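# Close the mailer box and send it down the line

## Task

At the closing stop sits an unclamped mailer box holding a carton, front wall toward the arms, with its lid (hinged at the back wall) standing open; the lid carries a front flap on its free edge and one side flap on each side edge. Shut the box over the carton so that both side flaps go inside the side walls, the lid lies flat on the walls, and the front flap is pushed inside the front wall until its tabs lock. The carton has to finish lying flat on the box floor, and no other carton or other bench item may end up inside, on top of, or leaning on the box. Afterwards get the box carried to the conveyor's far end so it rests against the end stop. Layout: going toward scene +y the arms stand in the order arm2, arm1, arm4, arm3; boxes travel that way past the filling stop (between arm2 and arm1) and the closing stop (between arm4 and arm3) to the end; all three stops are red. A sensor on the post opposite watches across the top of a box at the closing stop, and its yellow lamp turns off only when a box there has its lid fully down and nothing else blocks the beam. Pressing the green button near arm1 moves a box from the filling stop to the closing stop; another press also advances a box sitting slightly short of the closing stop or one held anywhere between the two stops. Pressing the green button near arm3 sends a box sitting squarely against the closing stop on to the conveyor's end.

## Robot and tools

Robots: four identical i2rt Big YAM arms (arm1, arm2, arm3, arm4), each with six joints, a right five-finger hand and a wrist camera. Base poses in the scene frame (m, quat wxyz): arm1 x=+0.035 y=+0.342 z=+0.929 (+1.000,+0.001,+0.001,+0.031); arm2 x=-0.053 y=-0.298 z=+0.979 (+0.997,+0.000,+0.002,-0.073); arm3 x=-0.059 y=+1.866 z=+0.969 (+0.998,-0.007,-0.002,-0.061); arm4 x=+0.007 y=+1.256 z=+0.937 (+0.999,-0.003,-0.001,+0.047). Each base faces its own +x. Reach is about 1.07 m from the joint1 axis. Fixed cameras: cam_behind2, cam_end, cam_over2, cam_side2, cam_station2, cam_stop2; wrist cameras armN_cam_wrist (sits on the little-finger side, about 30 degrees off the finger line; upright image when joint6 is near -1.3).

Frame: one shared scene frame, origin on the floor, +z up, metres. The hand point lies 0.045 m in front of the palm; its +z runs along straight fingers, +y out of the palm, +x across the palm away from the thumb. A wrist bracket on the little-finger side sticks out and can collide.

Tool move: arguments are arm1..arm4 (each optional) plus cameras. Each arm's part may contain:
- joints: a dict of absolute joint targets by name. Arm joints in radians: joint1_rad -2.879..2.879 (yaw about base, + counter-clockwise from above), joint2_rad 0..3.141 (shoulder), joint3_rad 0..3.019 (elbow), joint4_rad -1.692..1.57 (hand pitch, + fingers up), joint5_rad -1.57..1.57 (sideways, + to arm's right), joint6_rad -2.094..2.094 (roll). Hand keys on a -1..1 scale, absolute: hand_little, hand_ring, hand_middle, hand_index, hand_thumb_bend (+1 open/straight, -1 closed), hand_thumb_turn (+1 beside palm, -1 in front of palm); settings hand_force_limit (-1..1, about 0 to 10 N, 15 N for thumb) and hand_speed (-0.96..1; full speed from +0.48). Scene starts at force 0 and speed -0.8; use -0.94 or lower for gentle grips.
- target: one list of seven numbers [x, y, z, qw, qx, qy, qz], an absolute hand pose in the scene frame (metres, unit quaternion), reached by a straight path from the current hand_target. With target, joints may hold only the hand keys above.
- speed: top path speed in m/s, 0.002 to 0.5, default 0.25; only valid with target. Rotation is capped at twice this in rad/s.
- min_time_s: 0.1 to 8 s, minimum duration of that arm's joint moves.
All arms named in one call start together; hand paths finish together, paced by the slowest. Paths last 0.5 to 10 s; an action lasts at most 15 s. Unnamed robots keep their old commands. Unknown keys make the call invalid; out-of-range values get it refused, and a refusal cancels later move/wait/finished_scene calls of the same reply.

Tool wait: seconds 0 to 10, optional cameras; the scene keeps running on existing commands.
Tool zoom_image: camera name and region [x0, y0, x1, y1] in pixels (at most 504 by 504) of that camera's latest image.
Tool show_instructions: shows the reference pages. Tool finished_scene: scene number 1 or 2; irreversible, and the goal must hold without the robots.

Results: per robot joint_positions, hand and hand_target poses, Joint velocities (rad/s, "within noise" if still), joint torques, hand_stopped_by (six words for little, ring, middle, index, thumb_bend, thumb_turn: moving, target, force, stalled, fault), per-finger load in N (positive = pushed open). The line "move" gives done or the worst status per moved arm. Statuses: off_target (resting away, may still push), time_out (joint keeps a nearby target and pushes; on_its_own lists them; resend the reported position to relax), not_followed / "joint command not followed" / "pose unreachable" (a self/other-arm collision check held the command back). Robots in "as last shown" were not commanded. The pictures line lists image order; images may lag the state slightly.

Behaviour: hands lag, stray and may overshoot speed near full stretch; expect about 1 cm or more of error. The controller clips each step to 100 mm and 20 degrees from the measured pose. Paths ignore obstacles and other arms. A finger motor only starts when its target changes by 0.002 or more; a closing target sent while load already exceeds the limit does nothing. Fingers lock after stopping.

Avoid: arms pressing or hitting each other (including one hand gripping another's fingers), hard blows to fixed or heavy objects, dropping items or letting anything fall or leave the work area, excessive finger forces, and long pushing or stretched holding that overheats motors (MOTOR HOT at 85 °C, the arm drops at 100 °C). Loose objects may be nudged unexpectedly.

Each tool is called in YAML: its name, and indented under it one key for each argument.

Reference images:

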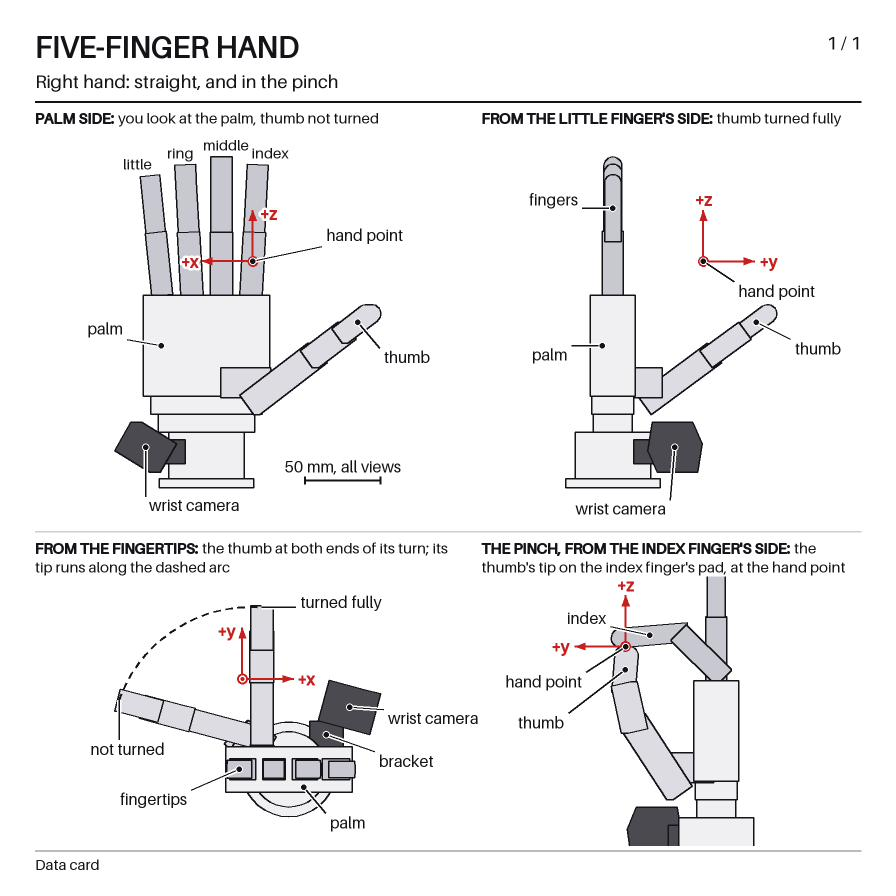

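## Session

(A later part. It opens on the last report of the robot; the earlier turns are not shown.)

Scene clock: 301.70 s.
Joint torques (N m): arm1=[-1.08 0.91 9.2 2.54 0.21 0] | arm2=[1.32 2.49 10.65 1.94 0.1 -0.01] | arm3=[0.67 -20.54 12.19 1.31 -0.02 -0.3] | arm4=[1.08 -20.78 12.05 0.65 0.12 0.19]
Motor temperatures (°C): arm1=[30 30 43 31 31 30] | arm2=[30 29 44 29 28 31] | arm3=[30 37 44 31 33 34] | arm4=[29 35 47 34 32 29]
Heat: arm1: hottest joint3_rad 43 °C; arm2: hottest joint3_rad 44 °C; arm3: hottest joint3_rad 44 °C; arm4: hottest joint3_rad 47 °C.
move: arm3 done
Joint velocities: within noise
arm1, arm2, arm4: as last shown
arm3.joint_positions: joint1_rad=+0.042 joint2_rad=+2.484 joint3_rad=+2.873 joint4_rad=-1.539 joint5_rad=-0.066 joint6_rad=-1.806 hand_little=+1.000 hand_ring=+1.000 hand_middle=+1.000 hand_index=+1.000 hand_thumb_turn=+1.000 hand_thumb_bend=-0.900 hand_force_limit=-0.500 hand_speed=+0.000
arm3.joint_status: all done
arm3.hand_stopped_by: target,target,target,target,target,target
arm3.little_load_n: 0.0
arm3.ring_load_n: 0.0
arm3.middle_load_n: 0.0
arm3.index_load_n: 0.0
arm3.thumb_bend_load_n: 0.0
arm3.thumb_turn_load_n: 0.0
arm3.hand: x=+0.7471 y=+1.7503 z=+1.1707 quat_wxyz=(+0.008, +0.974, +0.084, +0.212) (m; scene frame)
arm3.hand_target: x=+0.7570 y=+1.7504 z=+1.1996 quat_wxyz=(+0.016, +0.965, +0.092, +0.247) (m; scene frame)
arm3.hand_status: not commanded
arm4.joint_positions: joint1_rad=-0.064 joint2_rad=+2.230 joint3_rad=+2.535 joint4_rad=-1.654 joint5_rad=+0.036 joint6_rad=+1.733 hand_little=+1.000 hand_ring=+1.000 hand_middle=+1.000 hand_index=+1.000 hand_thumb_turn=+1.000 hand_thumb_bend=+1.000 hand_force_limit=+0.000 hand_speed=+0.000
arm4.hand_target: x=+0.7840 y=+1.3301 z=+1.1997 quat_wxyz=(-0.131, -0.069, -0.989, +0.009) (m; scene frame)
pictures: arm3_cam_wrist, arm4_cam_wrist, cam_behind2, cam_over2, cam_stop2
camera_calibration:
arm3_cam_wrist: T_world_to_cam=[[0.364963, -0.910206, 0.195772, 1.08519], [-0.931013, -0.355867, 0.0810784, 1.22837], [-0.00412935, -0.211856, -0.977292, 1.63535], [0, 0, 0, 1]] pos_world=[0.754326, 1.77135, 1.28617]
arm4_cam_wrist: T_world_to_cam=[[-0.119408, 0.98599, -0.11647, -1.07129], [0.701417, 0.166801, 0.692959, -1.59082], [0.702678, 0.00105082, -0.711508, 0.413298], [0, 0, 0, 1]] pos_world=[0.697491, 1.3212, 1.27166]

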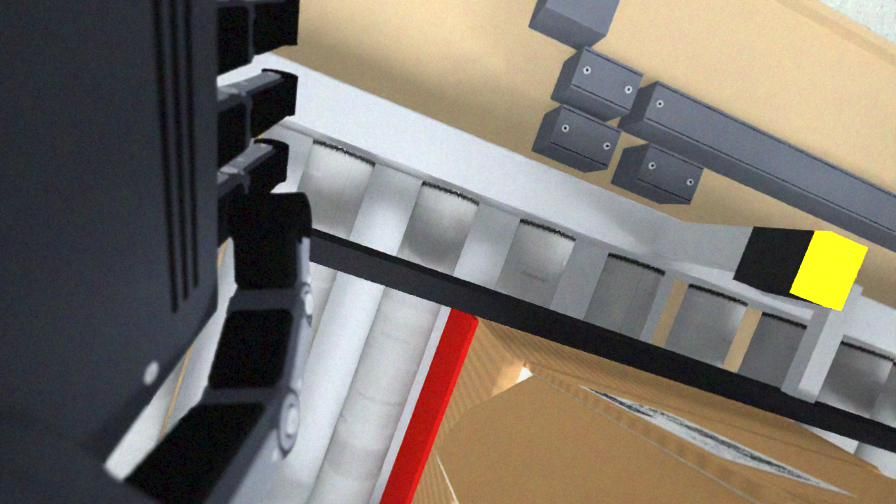

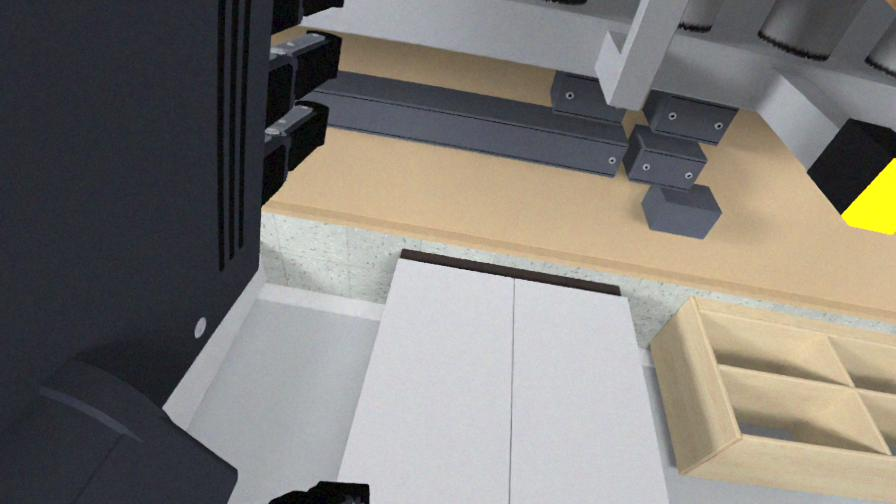

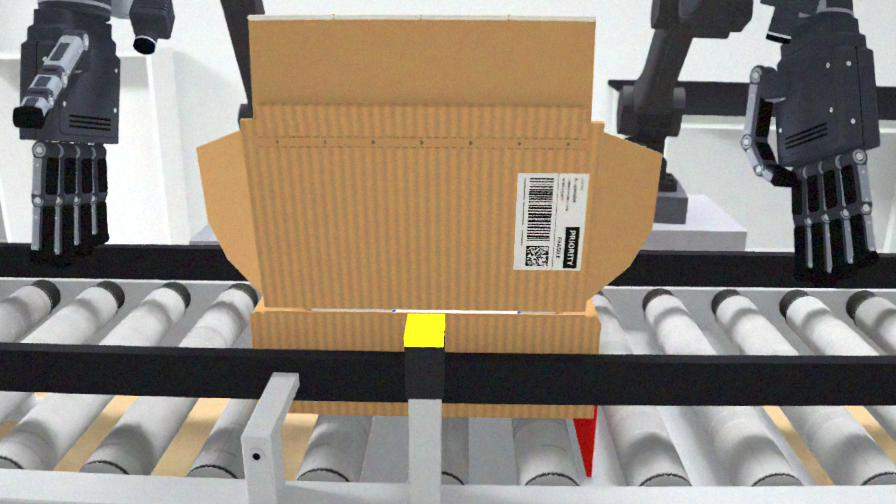

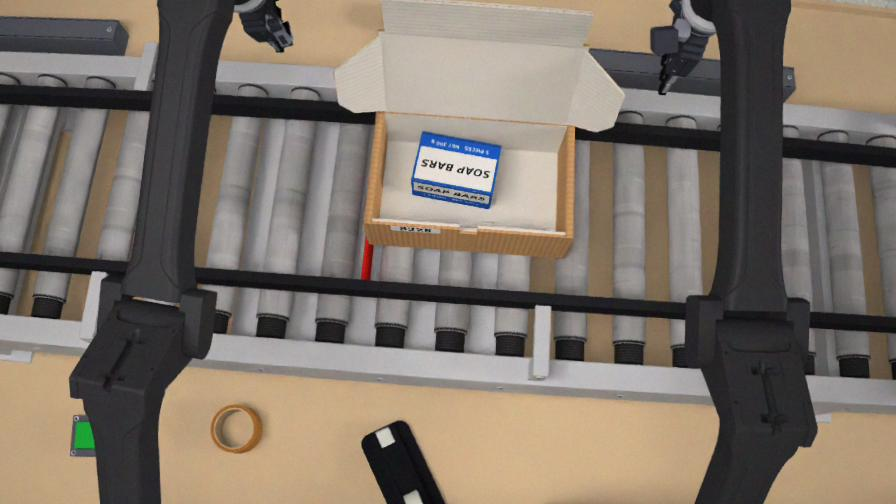

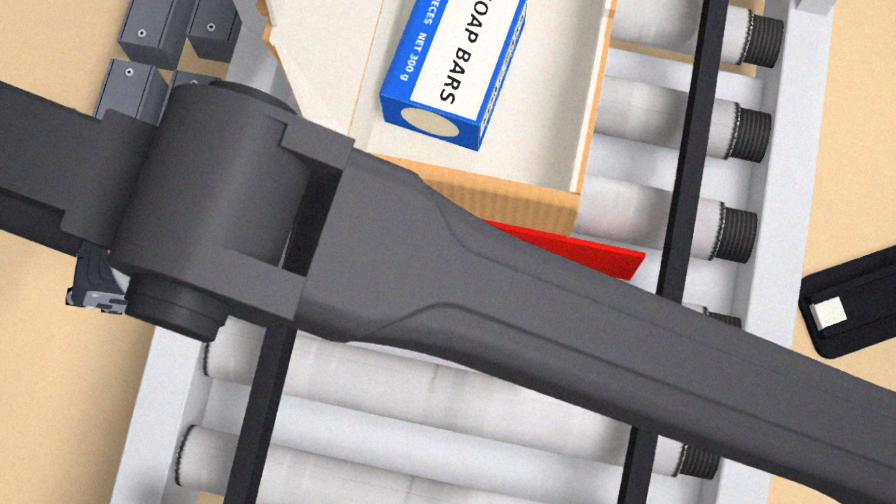

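move:
  arm3: {"target": [0.725, 1.665, 1.205, -0.0091, 0.9890, 0.0692, 0.1302], "speed": 0.12}
  arm4: {"target": [0.770, 1.390, 1.205, 0.1302, 0.0692, 0.9890, -0.0091], "speed": 0.12}
  cameras: ["arm3_cam_wrist","arm4_cam_wrist","cam_over2","cam_behind2","cam_stop2"]

Scene clock: 303.83 s.
Joint torques (N m): arm1=[-1.03 0.91 9.21 2.54 0.21 0] | arm2=[1.73 2.32 10.55 1.94 0.11 -0.01] | arm3=[-0.44 -21.54 12.03 0.24 -0.06 -0.34] | arm4=[1.44 -23.3 7.99 0.81 0.13 0.18]
Motor temperatures (°C): arm1=[30 30 43 31 31 30] | arm2=[30 29 44 29 28 31] | arm3=[30 37 45 31 33 34] | arm4=[29 36 46 34 32 29]
Heat: arm1: hottest joint3_rad 43 °C; arm2: hottest joint3_rad 44 °C; arm3: hottest joint3_rad 45 °C; arm4: hottest joint3_rad 46 °C.
move: arm3 off_target; arm4 off_target
Joint velocities: within noise
arm1, arm2: as last shown
arm3.joint_positions: joint1_rad=-0.061 joint2_rad=+2.484 joint3_rad=+2.875 joint4_rad=-1.603 joint5_rad=-0.094 joint6_rad=-1.897 hand_little=+1.000 hand_ring=+1.000 hand_middle=+1.000 hand_index=+1.000 hand_thumb_turn=+1.000 hand_thumb_bend=-0.900 hand_force_limit=-0.500 hand_speed=+0.000
arm3.joint_status: not commanded
arm3.hand_stopped_by: target,target,target,target,target,target
arm3.little_load_n: 0.0
arm3.ring_load_n: 0.0
arm3.middle_load_n: 0.0
arm3.index_load_n: 0.0
arm3.thumb_bend_load_n: 0.0
arm3.thumb_turn_load_n: 0.0
arm3.hand: x=+0.7217 y=+1.6744 z=+1.1673 quat_wxyz=(+0.007, +0.980, +0.080, +0.185) (m; scene frame)
arm3.hand_target: x=+0.7224 y=+1.6657 z=+1.2041 quat_wxyz=(+0.018, +0.973, +0.085, +0.214) (m; scene frame)
arm3.hand_status: off_target (0.039 m and 6.7 deg from the pose sent, 0.094 m and 9.9 deg at the start; a joint's target at an end of its range on 48 of 51 steps)
arm4.joint_positions: joint1_rad=+0.026 joint2_rad=+2.230 joint3_rad=+2.535 joint4_rad=-1.654 joint5_rad=+0.059 joint6_rad=+1.817 hand_little=+1.000 hand_ring=+1.000 hand_middle=+1.000 hand_index=+1.000 hand_thumb_turn=+1.000 hand_thumb_bend=+1.000 hand_force_limit=+0.000 hand_speed=+0.000
arm4.joint_status: not commanded
arm4.hand_stopped_by: target,target,target,target,target,target
arm4.little_load_n: 0.0
arm4.ring_load_n: 0.0
arm4.middle_load_n: 0.0
arm4.index_load_n: 0.0
arm4.thumb_bend_load_n: 0.0
arm4.thumb_turn_load_n: 0.0
arm4.hand: x=+0.7711 y=+1.3882 z=+1.1869 quat_wxyz=(-0.116, -0.066, -0.991, +0.011) (m; scene frame)
arm4.hand_target: x=+0.7699 y=+1.3898 z=+1.2047 quat_wxyz=(-0.130, -0.069, -0.989, +0.009) (m; scene frame)
arm4.hand_status: off_target (0.018 m and 1.7 deg from the pose sent, 0.066 m and 1.9 deg at the start)
pictures: arm3_cam_wrist, arm4_cam_wrist, cam_behind2, cam_over2, cam_stop2
camera_calibration:
arm3_cam_wrist: T_world_to_cam=[[0.367385, -0.913149, 0.176597, 1.05169], [-0.928103, -0.347599, 0.133418, 1.10089], [-0.0604455, -0.212916, -0.975199, 1.65573], [0, 0, 0, 1]] pos_world=[0.735446, 1.69555, 1.28206]
arm4_cam_wrist: T_world_to_cam=[[-0.122908, 0.985114, -0.120187, -1.12434], [0.697817, 0.171898, 0.695344, -1.60532], [0.705652, 0.00159467, -0.708556, 0.409336], [0, 0, 0, 1]] pos_world=[0.693182, 1.3829, 1.27116]

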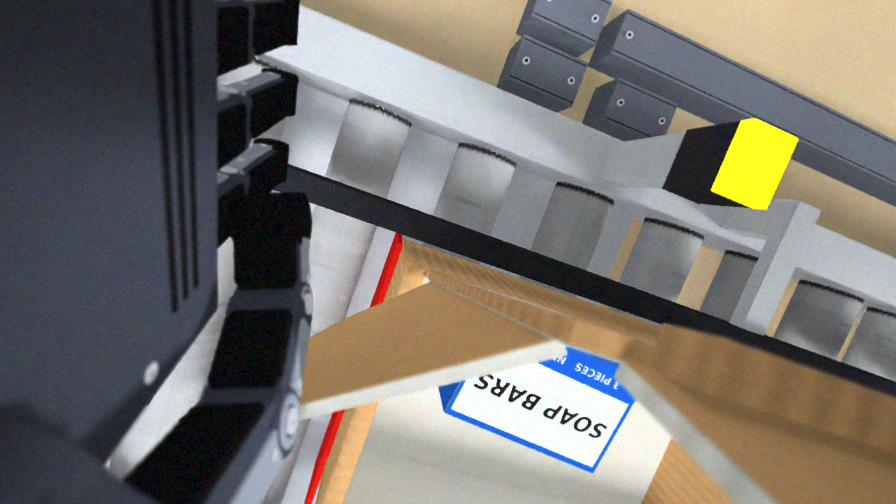

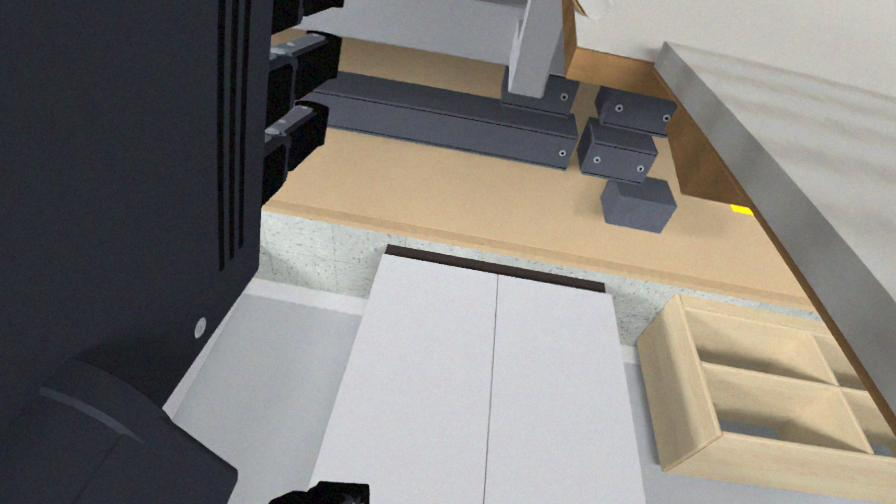

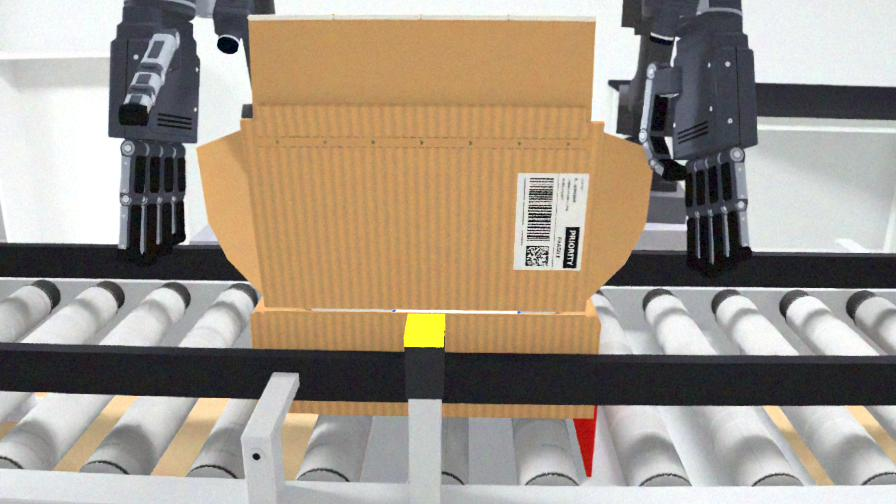

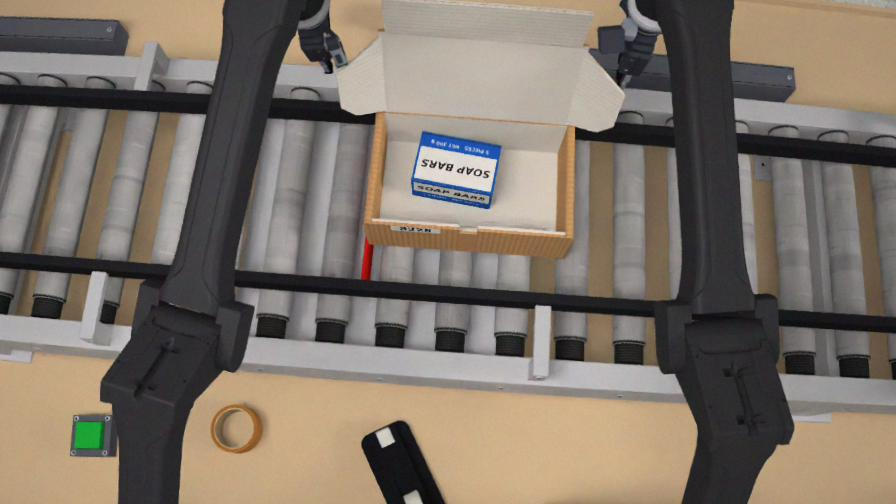

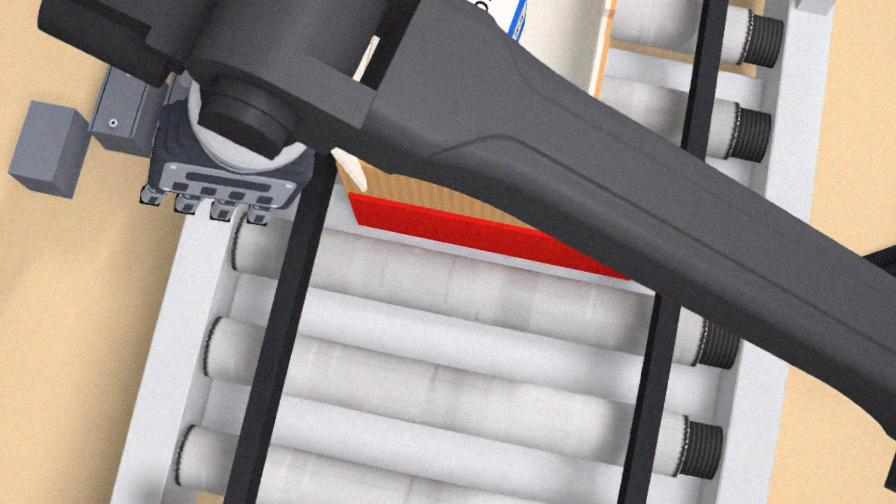

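move:
  arm3: {"target": [0.680, 1.660, 1.200, -0.0091, 0.9890, 0.0692, 0.1302], "speed": 0.1}
  arm4: {"target": [0.752, 1.392, 1.205, 0.1302, 0.0692, 0.9890, -0.0091], "speed": 0.1}
  cameras: ["arm3_cam_wrist","cam_over2","cam_behind2","cam_stop2","cam_station2"]

Scene clock: 305.97 s.
Joint torques (N m): arm1=[-1.03 0.91 9.18 2.54 0.21 0] | arm2=[1.32 2.26 10.56 1.89 0.12 -0.01] | arm3=[-0.09 -21.6 6.93 0.2 -0.14 -0.3] | arm4=[1.85 -24.06 7.49 1.33 0.14 0.19]
Motor temperatures (°C): arm1=[30 30 43 31 31 30] | arm2=[30 29 44 29 28 31] | arm3=[30 37 45 31 33 34] | arm4=[29 36 46 34 32 29]
Heat: arm1: hottest joint3_rad 43 °C; arm2: hottest joint3_rad 44 °C; arm3: hottest joint3_rad 45 °C; arm4: hottest joint3_rad 46 °C.
move: arm3 off_target; arm4 off_target
Joint velocities: within noise
arm1, arm2: as last shown
arm3.joint_positions: joint1_rad=-0.083 joint2_rad=+2.408 joint3_rad=+2.786 joint4_rad=-1.668 joint5_rad=-0.098 joint6_rad=-1.899 hand_little=+1.000 hand_ring=+1.000 hand_middle=+1.000 hand_index=+1.000 hand_thumb_turn=+1.000 hand_thumb_bend=-0.900 hand_force_limit=-0.500 hand_speed=+0.000
arm3.joint_status: not commanded
arm3.hand_stopped_by: target,target,target,target,target,target
arm3.little_load_n: 0.0
arm3.ring_load_n: 0.0
arm3.middle_load_n: 0.0
arm3.index_load_n: 0.0
arm3.thumb_bend_load_n: 0.0
arm3.thumb_turn_load_n: 0.0
arm3.hand: x=+0.6851 y=+1.6648 z=+1.1822 quat_wxyz=(-0.003, +0.987, +0.069, +0.148) (m; scene frame)
arm3.hand_target: x=+0.6794 y=+1.6603 z=+1.1994 quat_wxyz=(+0.000, +0.985, +0.073, +0.155) (m; scene frame)
arm3.hand_status: off_target (0.019 m and 2.2 deg from the pose sent, 0.055 m and 6.7 deg at the start; a joint's target at an end of its range on 38 of 50 steps)
arm4.joint_positions: joint1_rad=+0.029 joint2_rad=+2.147 joint3_rad=+2.388 joint4_rad=-1.595 joint5_rad=+0.060 joint6_rad=+1.824 hand_little=+1.000 hand_ring=+1.000 hand_middle=+1.000 hand_index=+1.000 hand_thumb_turn=+1.000 hand_thumb_bend=+1.000 hand_force_limit=+0.000 hand_speed=+0.000
arm4.joint_status: not commanded
arm4.hand_stopped_by: target,target,target,target,target,target
arm4.little_load_n: 0.0
arm4.ring_load_n: 0.0
arm4.middle_load_n: 0.0
arm4.index_load_n: 0.0
arm4.thumb_bend_load_n: 0.0
arm4.thumb_turn_load_n: 0.0
arm4.hand: x=+0.7542 y=+1.3877 z=+1.1855 quat_wxyz=(-0.114, -0.068, -0.991, +0.012) (m; scene frame)
arm4.hand_target: x=+0.7519 y=+1.3919 z=+1.2048 quat_wxyz=(-0.130, -0.069, -0.989, +0.009) (m; scene frame)
arm4.hand_status: off_target (0.020 m and 2.0 deg from the pose sent, 0.026 m and 1.7 deg at the start)
pictures: arm3_cam_wrist, cam_behind2, cam_over2, cam_station2, cam_stop2
camera_calibration:
arm3_cam_wrist: T_world_to_cam=[[0.360517, -0.923234, 0.132914, 1.12679], [-0.922558, -0.331928, 0.19675, 0.956893], [-0.137528, -0.193553, -0.971403, 1.68219], [0, 0, 0, 1]] pos_world=[0.707911, 1.6835, 1.29605]

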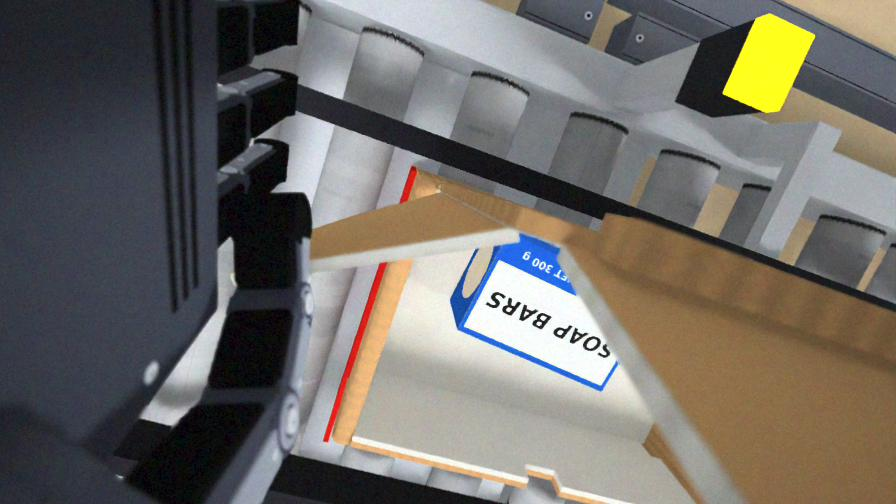

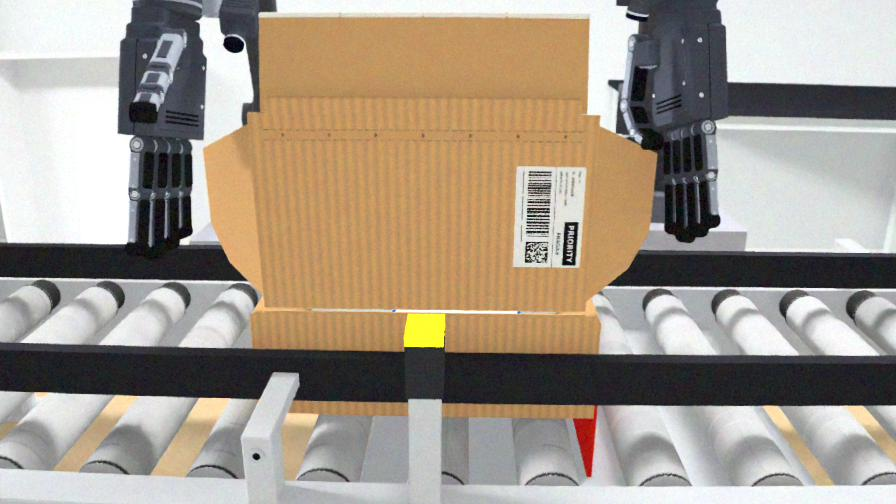

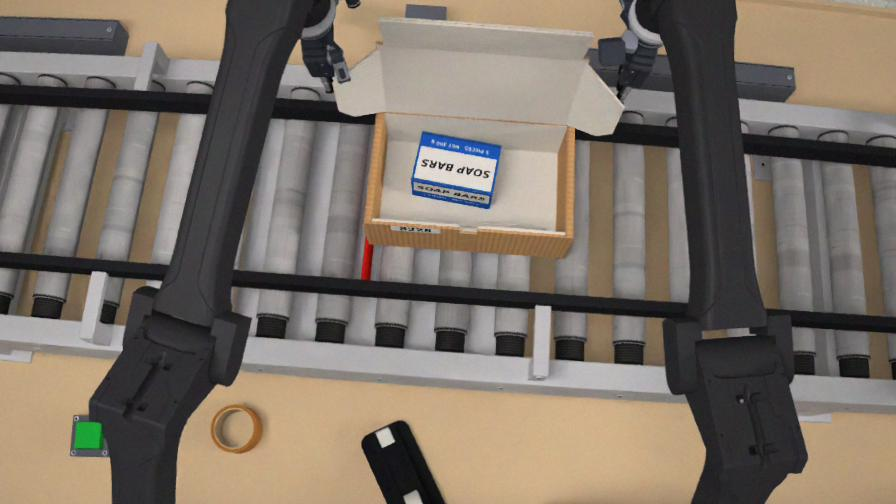

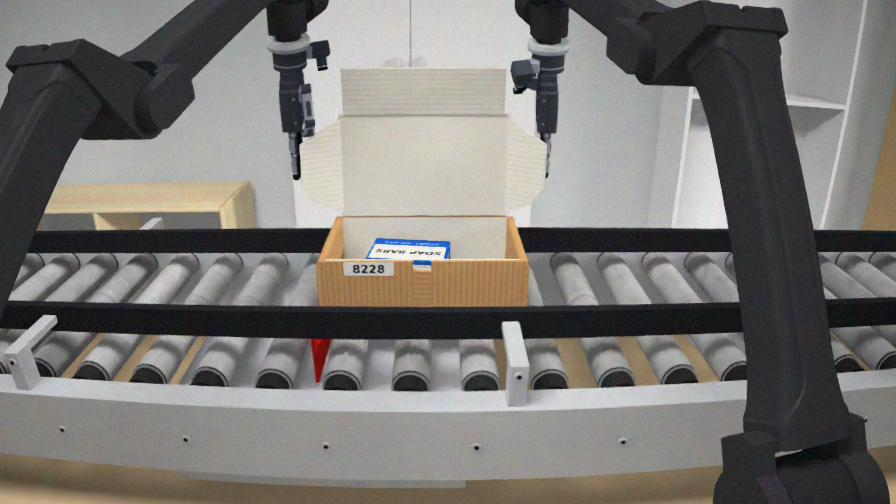

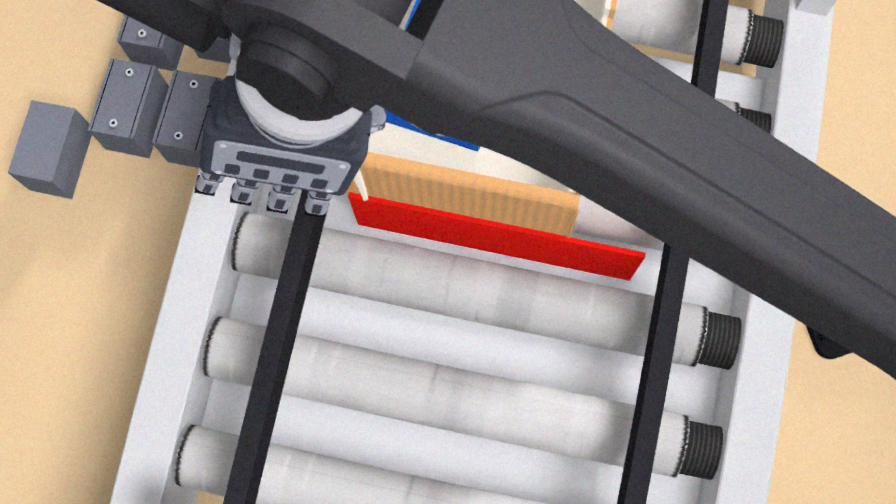

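move:
  arm3: {"target": [0.668, 1.625, 1.200, -0.0091, 0.9890, 0.0692, 0.1302], "speed": 0.08}
  arm4: {"target": [0.740, 1.428, 1.205, 0.1302, 0.0692, 0.9890, -0.0091], "speed": 0.08}
  cameras: ["arm3_cam_wrist","cam_over2","cam_behind2","cam_stop2","arm4_cam_wrist"]

Scene clock: 307.43 s.
Joint torques (N m): arm1=[-1.03 0.85 9.2 2.54 0.21 0.01] | arm2=[1.32 2.08 10.51 1.94 0.11 0] | arm3=[-1.26 -20.84 6.76 0.21 0.11 -0.36] | arm4=[2.78 -23.71 7.66 1.4 -0.14 0.25]
Motor temperatures (°C): arm1=[30 30 43 31 31 30] | arm2=[30 29 44 29 28 31] | arm3=[30 37 44 31 33 34] | arm4=[29 36 46 34 32 29]
Heat: arm1: hottest joint3_rad 43 °C; arm2: hottest joint3_rad 44 °C; arm3: hottest joint3_rad 44 °C; arm4: hottest joint3_rad 46 °C.
move: arm3 off_target; arm4 off_target
Joint velocities: within noise
arm1.joint_positions: joint1_rad=-0.032 joint2_rad=+0.646 joint3_rad=+1.328 joint4_rad=-1.360 joint5_rad=+0.140 joint6_rad=-1.155 hand_little=+1.000 hand_ring=+1.000 hand_middle=+1.000 hand_index=+1.000 hand_thumb_turn=+1.000 hand_thumb_bend=+1.000 hand_force_limit=+0.000 hand_speed=-0.800
arm1.joint_status: not commanded
arm1.hand_stopped_by: target,target,target,target,target,target
arm1.little_load_n: 0.0
arm1.ring_load_n: 0.0
arm1.middle_load_n: 0.0
arm1.index_load_n: 0.0
arm1.thumb_bend_load_n: 0.0
arm1.thumb_turn_load_n: 0.0
arm1.hand: x=+0.2644 y=+0.2774 z=+1.3774 quat_wxyz=(-0.035, +0.878, -0.203, +0.433) (m; scene frame)
arm1.hand_target: x=+0.2640 y=+0.2774 z=+1.3855 quat_wxyz=(-0.037, +0.873, -0.203, +0.441) (m; scene frame)
arm1.hand_status: not commanded
arm2.joint_positions: joint1_rad=+0.199 joint2_rad=+0.614 joint3_rad=+1.377 joint4_rad=-1.233 joint5_rad=+0.174 joint6_rad=-1.171 hand_little=+1.000 hand_ring=+1.000 hand_middle=+1.000 hand_index=+1.000 hand_thumb_turn=+1.000 hand_thumb_bend=+1.000 hand_force_limit=+0.000 hand_speed=-0.800
arm2.joint_status: not commanded
arm2.hand_stopped_by: target,target,target,target,target,target
arm2.little_load_n: 0.0
arm2.ring_load_n: 0.0
arm2.middle_load_n: 0.0
arm2.index_load_n: 0.0
arm2.thumb_bend_load_n: 0.0
arm2.thumb_turn_load_n: 0.0
arm2.hand: x=+0.1875 y=-0.3623 z=+1.4826 quat_wxyz=(-0.044, +0.830, -0.192, +0.522) (m; scene frame)
arm2.hand_target: x=+0.1859 y=-0.3624 z=+1.4940 quat_wxyz=(-0.047, +0.823, -0.191, +0.533) (m; scene frame)
arm2.hand_status: not commanded
arm3.joint_positions: joint1_rad=-0.118 joint2_rad=+2.385 joint3_rad=+2.762 joint4_rad=-1.670 joint5_rad=-0.118 joint6_rad=-1.943 hand_little=+1.000 hand_ring=+1.000 hand_middle=+1.000 hand_index=+1.000 hand_thumb_turn=+1.000 hand_thumb_bend=-0.900 hand_force_limit=-0.500 hand_speed=+0.000
arm3.joint_status: not commanded
arm3.hand_stopped_by: target,target,target,target,target,target
arm3.little_load_n: 0.0
arm3.ring_load_n: 0.0
arm3.middle_load_n: 0.0
arm3.index_load_n: 0.0
arm3.thumb_bend_load_n: -1.5
arm3.thumb_turn_load_n: 0.0
arm3.hand: x=+0.6761 y=+1.6427 z=+1.1896 quat_wxyz=(-0.007, +0.986, +0.074, +0.150) (m; scene frame)
arm3.hand_target: x=+0.6673 y=+1.6255 z=+1.1994 quat_wxyz=(-0.001, +0.986, +0.072, +0.151) (m; scene frame)
arm3.hand_status: off_target (0.022 m and 2.4 deg from the pose sent, 0.047 m and 2.2 deg at the start; a joint's target at an end of its range on 36 of 36 steps)
arm4.joint_positions: joint1_rad=+0.076 joint2_rad=+2.122 joint3_rad=+2.345 joint4_rad=-1.584 joint5_rad=+0.081 joint6_rad=+1.870 hand_little=+1.000 hand_ring=+1.000 hand_middle=+1.000 hand_index=+1.000 hand_thumb_turn=+1.000 hand_thumb_bend=+1.000 hand_force_limit=+0.000 hand_speed=+0.000
arm4.joint_status: not commanded
arm4.hand_stopped_by: target,target,target,target,target,target
arm4.little_load_n: 0.0
arm4.ring_load_n: 0.5
arm4.middle_load_n: 0.0
arm4.index_load_n: 0.0
arm4.thumb_bend_load_n: -0.5
arm4.thumb_turn_load_n: 0.0
arm4.hand: x=+0.7435 y=+1.4158 z=+1.1844 quat_wxyz=(-0.113, -0.069, -0.991, +0.018) (m; scene frame)
arm4.hand_target: x=+0.7397 y=+1.4280 z=+1.2049 quat_wxyz=(-0.130, -0.069, -0.989, +0.009) (m; scene frame)
arm4.hand_status: off_target (0.024 m and 2.2 deg from the pose sent, 0.047 m and 2.0 deg at the start)
pictures: arm3_cam_wrist, arm4_cam_wrist, cam_behind2, cam_over2, cam_stop2
camera_calibration:
arm3_cam_wrist: T_world_to_cam=[[0.370801, -0.919806, 0.128311, 1.10154], [-0.919324, -0.343938, 0.19118, 0.963882], [-0.131718, -0.188849, -0.973132, 1.67425], [0, 0, 0, 1]] pos_world=[0.698198, 1.66089, 1.30365]
arm4_cam_wrist: T_world_to_cam=[[-0.116916, 0.984493, -0.13078, -1.14626], [0.703774, 0.175042, 0.688522, -1.58986], [0.700738, -0.0115408, -0.713326, 0.454933], [0, 0, 0, 1]] pos_world=[0.666097, 1.41203, 1.26926]

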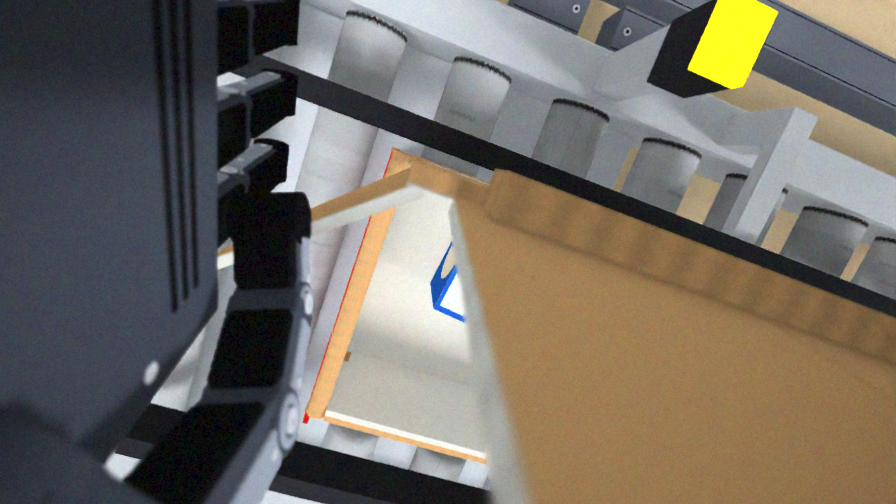

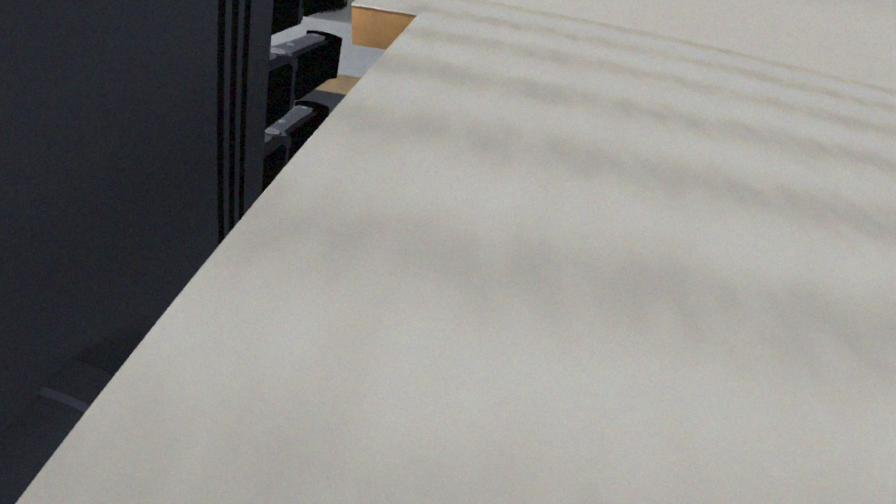

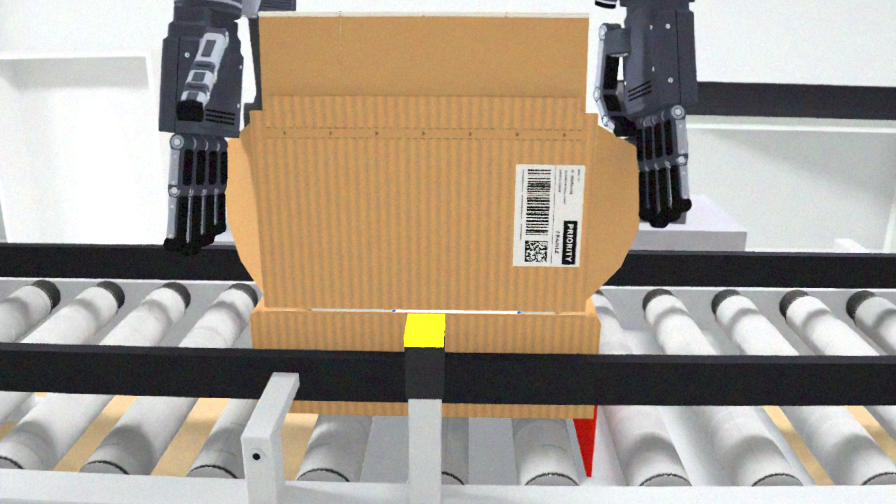

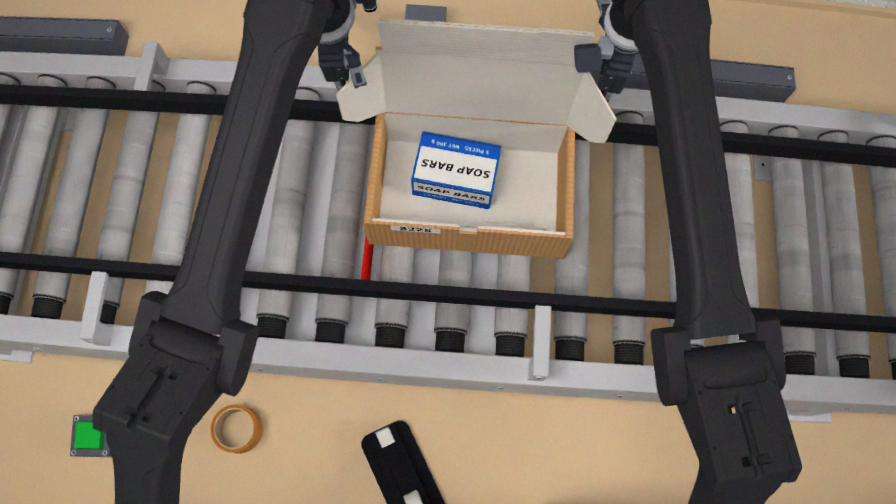

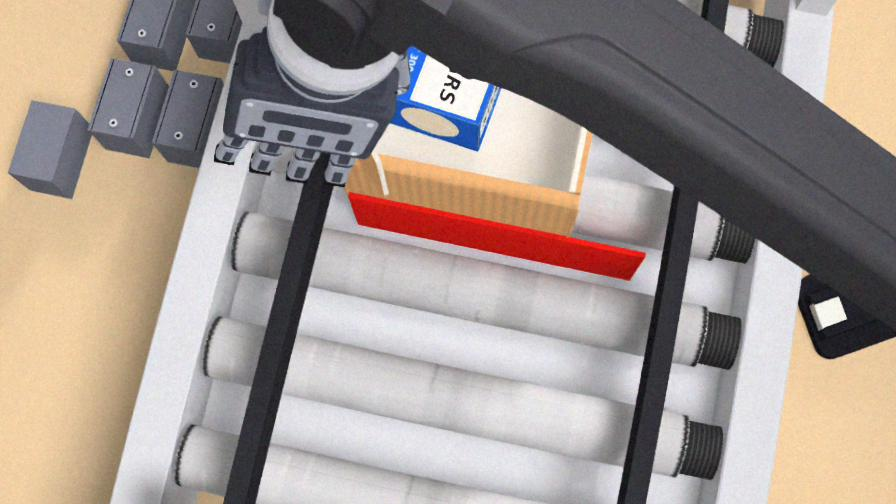

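move:
  arm3: {"target": [0.655, 1.600, 1.200, -0.0091, 0.9890, 0.0692, 0.1302], "speed": 0.08}
  arm4: {"target": [0.728, 1.452, 1.205, 0.1302, 0.0692, 0.9890, -0.0091], "speed": 0.08}
  cameras: ["arm3_cam_wrist","cam_over2","cam_behind2","cam_stop2","arm4_cam_wrist"]

Scene clock: 308.93 s.
Joint torques (N m): arm1=[-1.03 0.85 9.21 2.54 0.21 0.01] | arm2=[1.38 2.14 10.52 1.98 0.12 -0.01] | arm3=[-1.61 -20.42 6.99 0.31 0.3 -0.43] | arm4=[4.42 -23.3 7.79 1.43 -0.43 0.33]
Motor temperatures (°C): arm1=[30 30 43 31 31 30] | arm2=[30 29 44 29 28 31] | arm3=[30 38 44 31 33 34] | arm4=[29 36 46 34 32 29]
Heat: arm1: hottest joint3_rad 43 °C; arm2: hottest joint3_rad 44 °C; arm3: hottest joint3_rad 44 °C; arm4: hottest joint3_rad 46 °C.
move: arm3 off_target; arm4 off_target
Joint velocities: within noise
arm1, arm2: as last shown
arm3.joint_positions: joint1_rad=-0.154 joint2_rad=+2.363 joint3_rad=+2.725 joint4_rad=-1.671 joint5_rad=-0.132 joint6_rad=-1.971 hand_little=+1.000 hand_ring=+1.000 hand_middle=+1.000 hand_index=+1.000 hand_thumb_turn=+1.000 hand_thumb_bend=-0.900 hand_force_limit=-0.500 hand_speed=+0.000
arm3.joint_status: not commanded
arm3.hand_stopped_by: target,target,target,target,target,target
arm3.little_load_n: 0.0
arm3.ring_load_n: 0.5
arm3.middle_load_n: 0.0
arm3.index_load_n: 0.0
arm3.thumb_bend_load_n: 0.0
arm3.thumb_turn_load_n: 0.0
arm3.hand: x=+0.6634 y=+1.6205 z=+1.1904 quat_wxyz=(-0.012, +0.987, +0.071, +0.146) (m; scene frame)
arm3.hand_target: x=+0.6544 y=+1.6006 z=+1.1997 quat_wxyz=(-0.002, +0.987, +0.071, +0.146) (m; scene frame)
arm3.hand_status: off_target (0.024 m and 1.8 deg from the pose sent, 0.049 m and 2.4 deg at the start; a joint's target at an end of its range on 34 of 34 steps)
arm4.joint_positions: joint1_rad=+0.094 joint2_rad=+2.093 joint3_rad=+2.295 joint4_rad=-1.571 joint5_rad=+0.099 joint6_rad=+1.900 hand_little=+1.000 hand_ring=+1.000 hand_middle=+1.000 hand_index=+1.000 hand_thumb_turn=+1.000 hand_thumb_bend=+1.000 hand_force_limit=+0.000 hand_speed=+0.000
arm4.joint_status: not commanded
arm4.hand_stopped_by: target,target,target,target,target,target
arm4.little_load_n: 0.0
arm4.ring_load_n: 0.0
arm4.middle_load_n: 0.0
arm4.index_load_n: 0.0
arm4.thumb_bend_load_n: -0.5
arm4.thumb_turn_load_n: 0.0
arm4.hand: x=+0.7342 y=+1.4225 z=+1.1826 quat_wxyz=(-0.111, -0.075, -0.991, +0.025) (m; scene frame)
arm4.hand_target: x=+0.7272 y=+1.4513 z=+1.2049 quat_wxyz=(-0.129, -0.069, -0.989, +0.009) (m; scene frame)
arm4.hand_status: off_target (0.038 m and 2.9 deg from the pose sent, 0.045 m and 2.2 deg at the start)
pictures: arm3_cam_wrist, arm4_cam_wrist, cam_behind2, cam_over2, cam_stop2
camera_calibration:
arm3_cam_wrist: T_world_to_cam=[[0.36766, -0.922734, 0.115704, 1.10762], [-0.918904, -0.341339, 0.197745, 0.932181], [-0.142972, -0.179024, -0.973401, 1.66092], [0, 0, 0, 1]] pos_world=[0.686822, 1.63757, 1.30425]
arm4_cam_wrist: T_world_to_cam=[[-0.102842, 0.984419, -0.14263, -1.15033], [0.709004, 0.173118, 0.683625, -1.57854], [0.697665, -0.03082, -0.715761, 0.492761], [0, 0, 0, 1]] pos_world=[0.657109, 1.42086, 1.26776]

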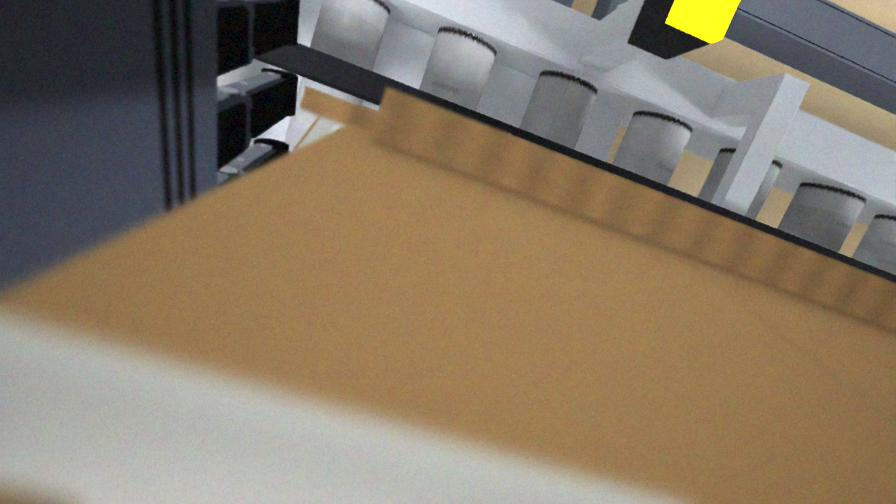

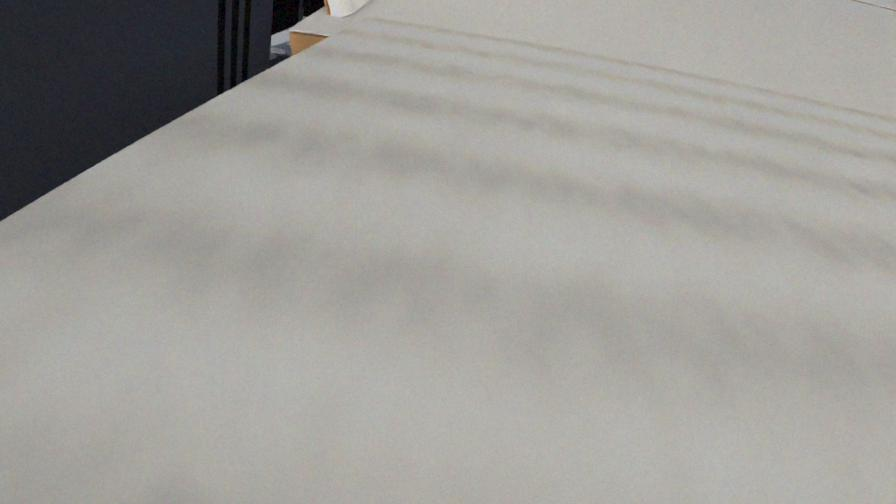

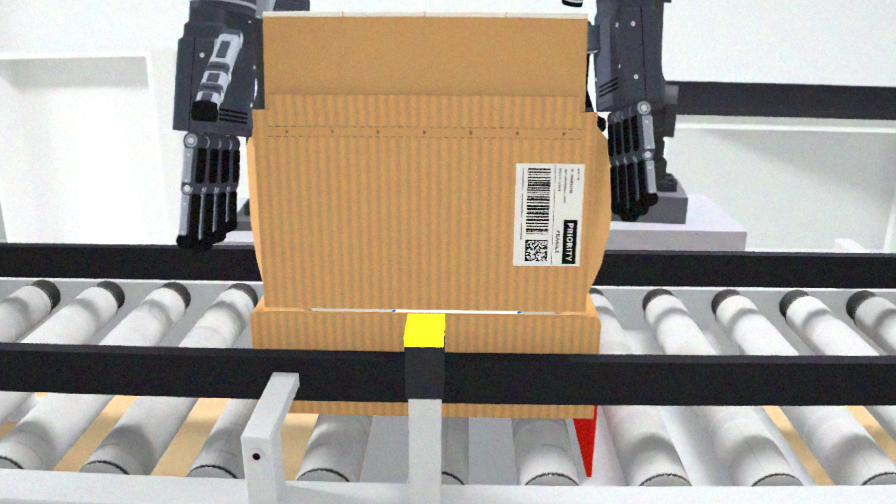

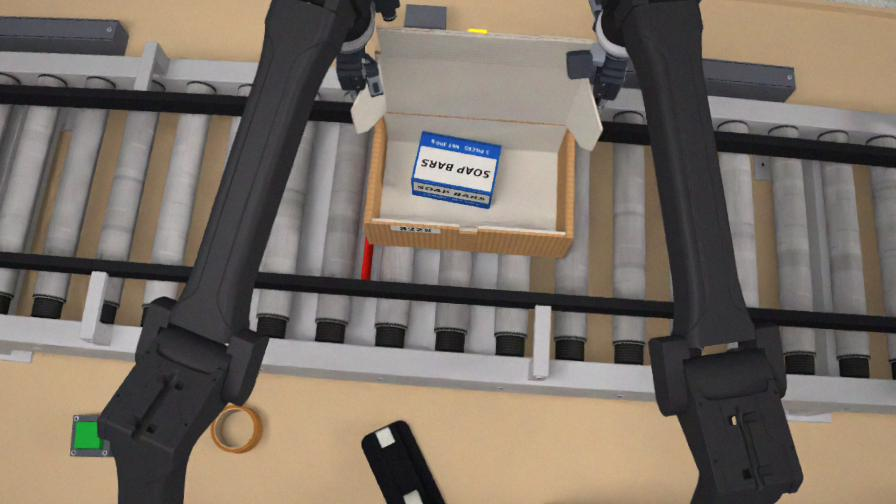

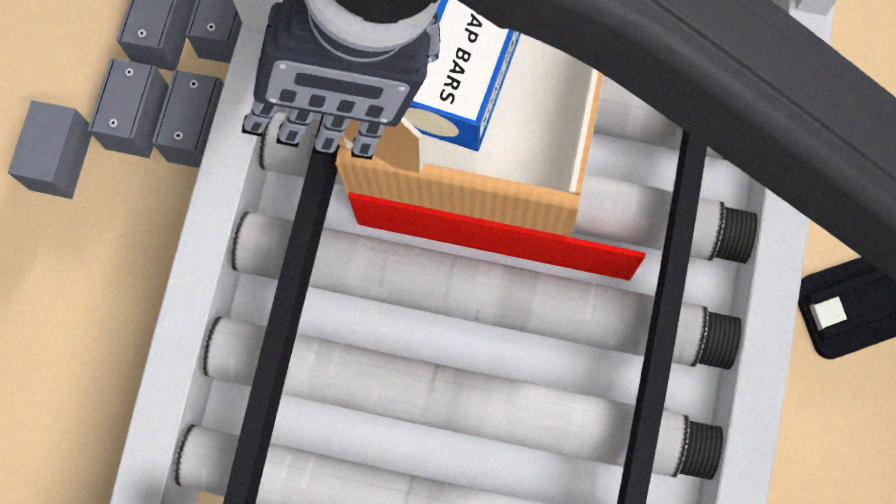

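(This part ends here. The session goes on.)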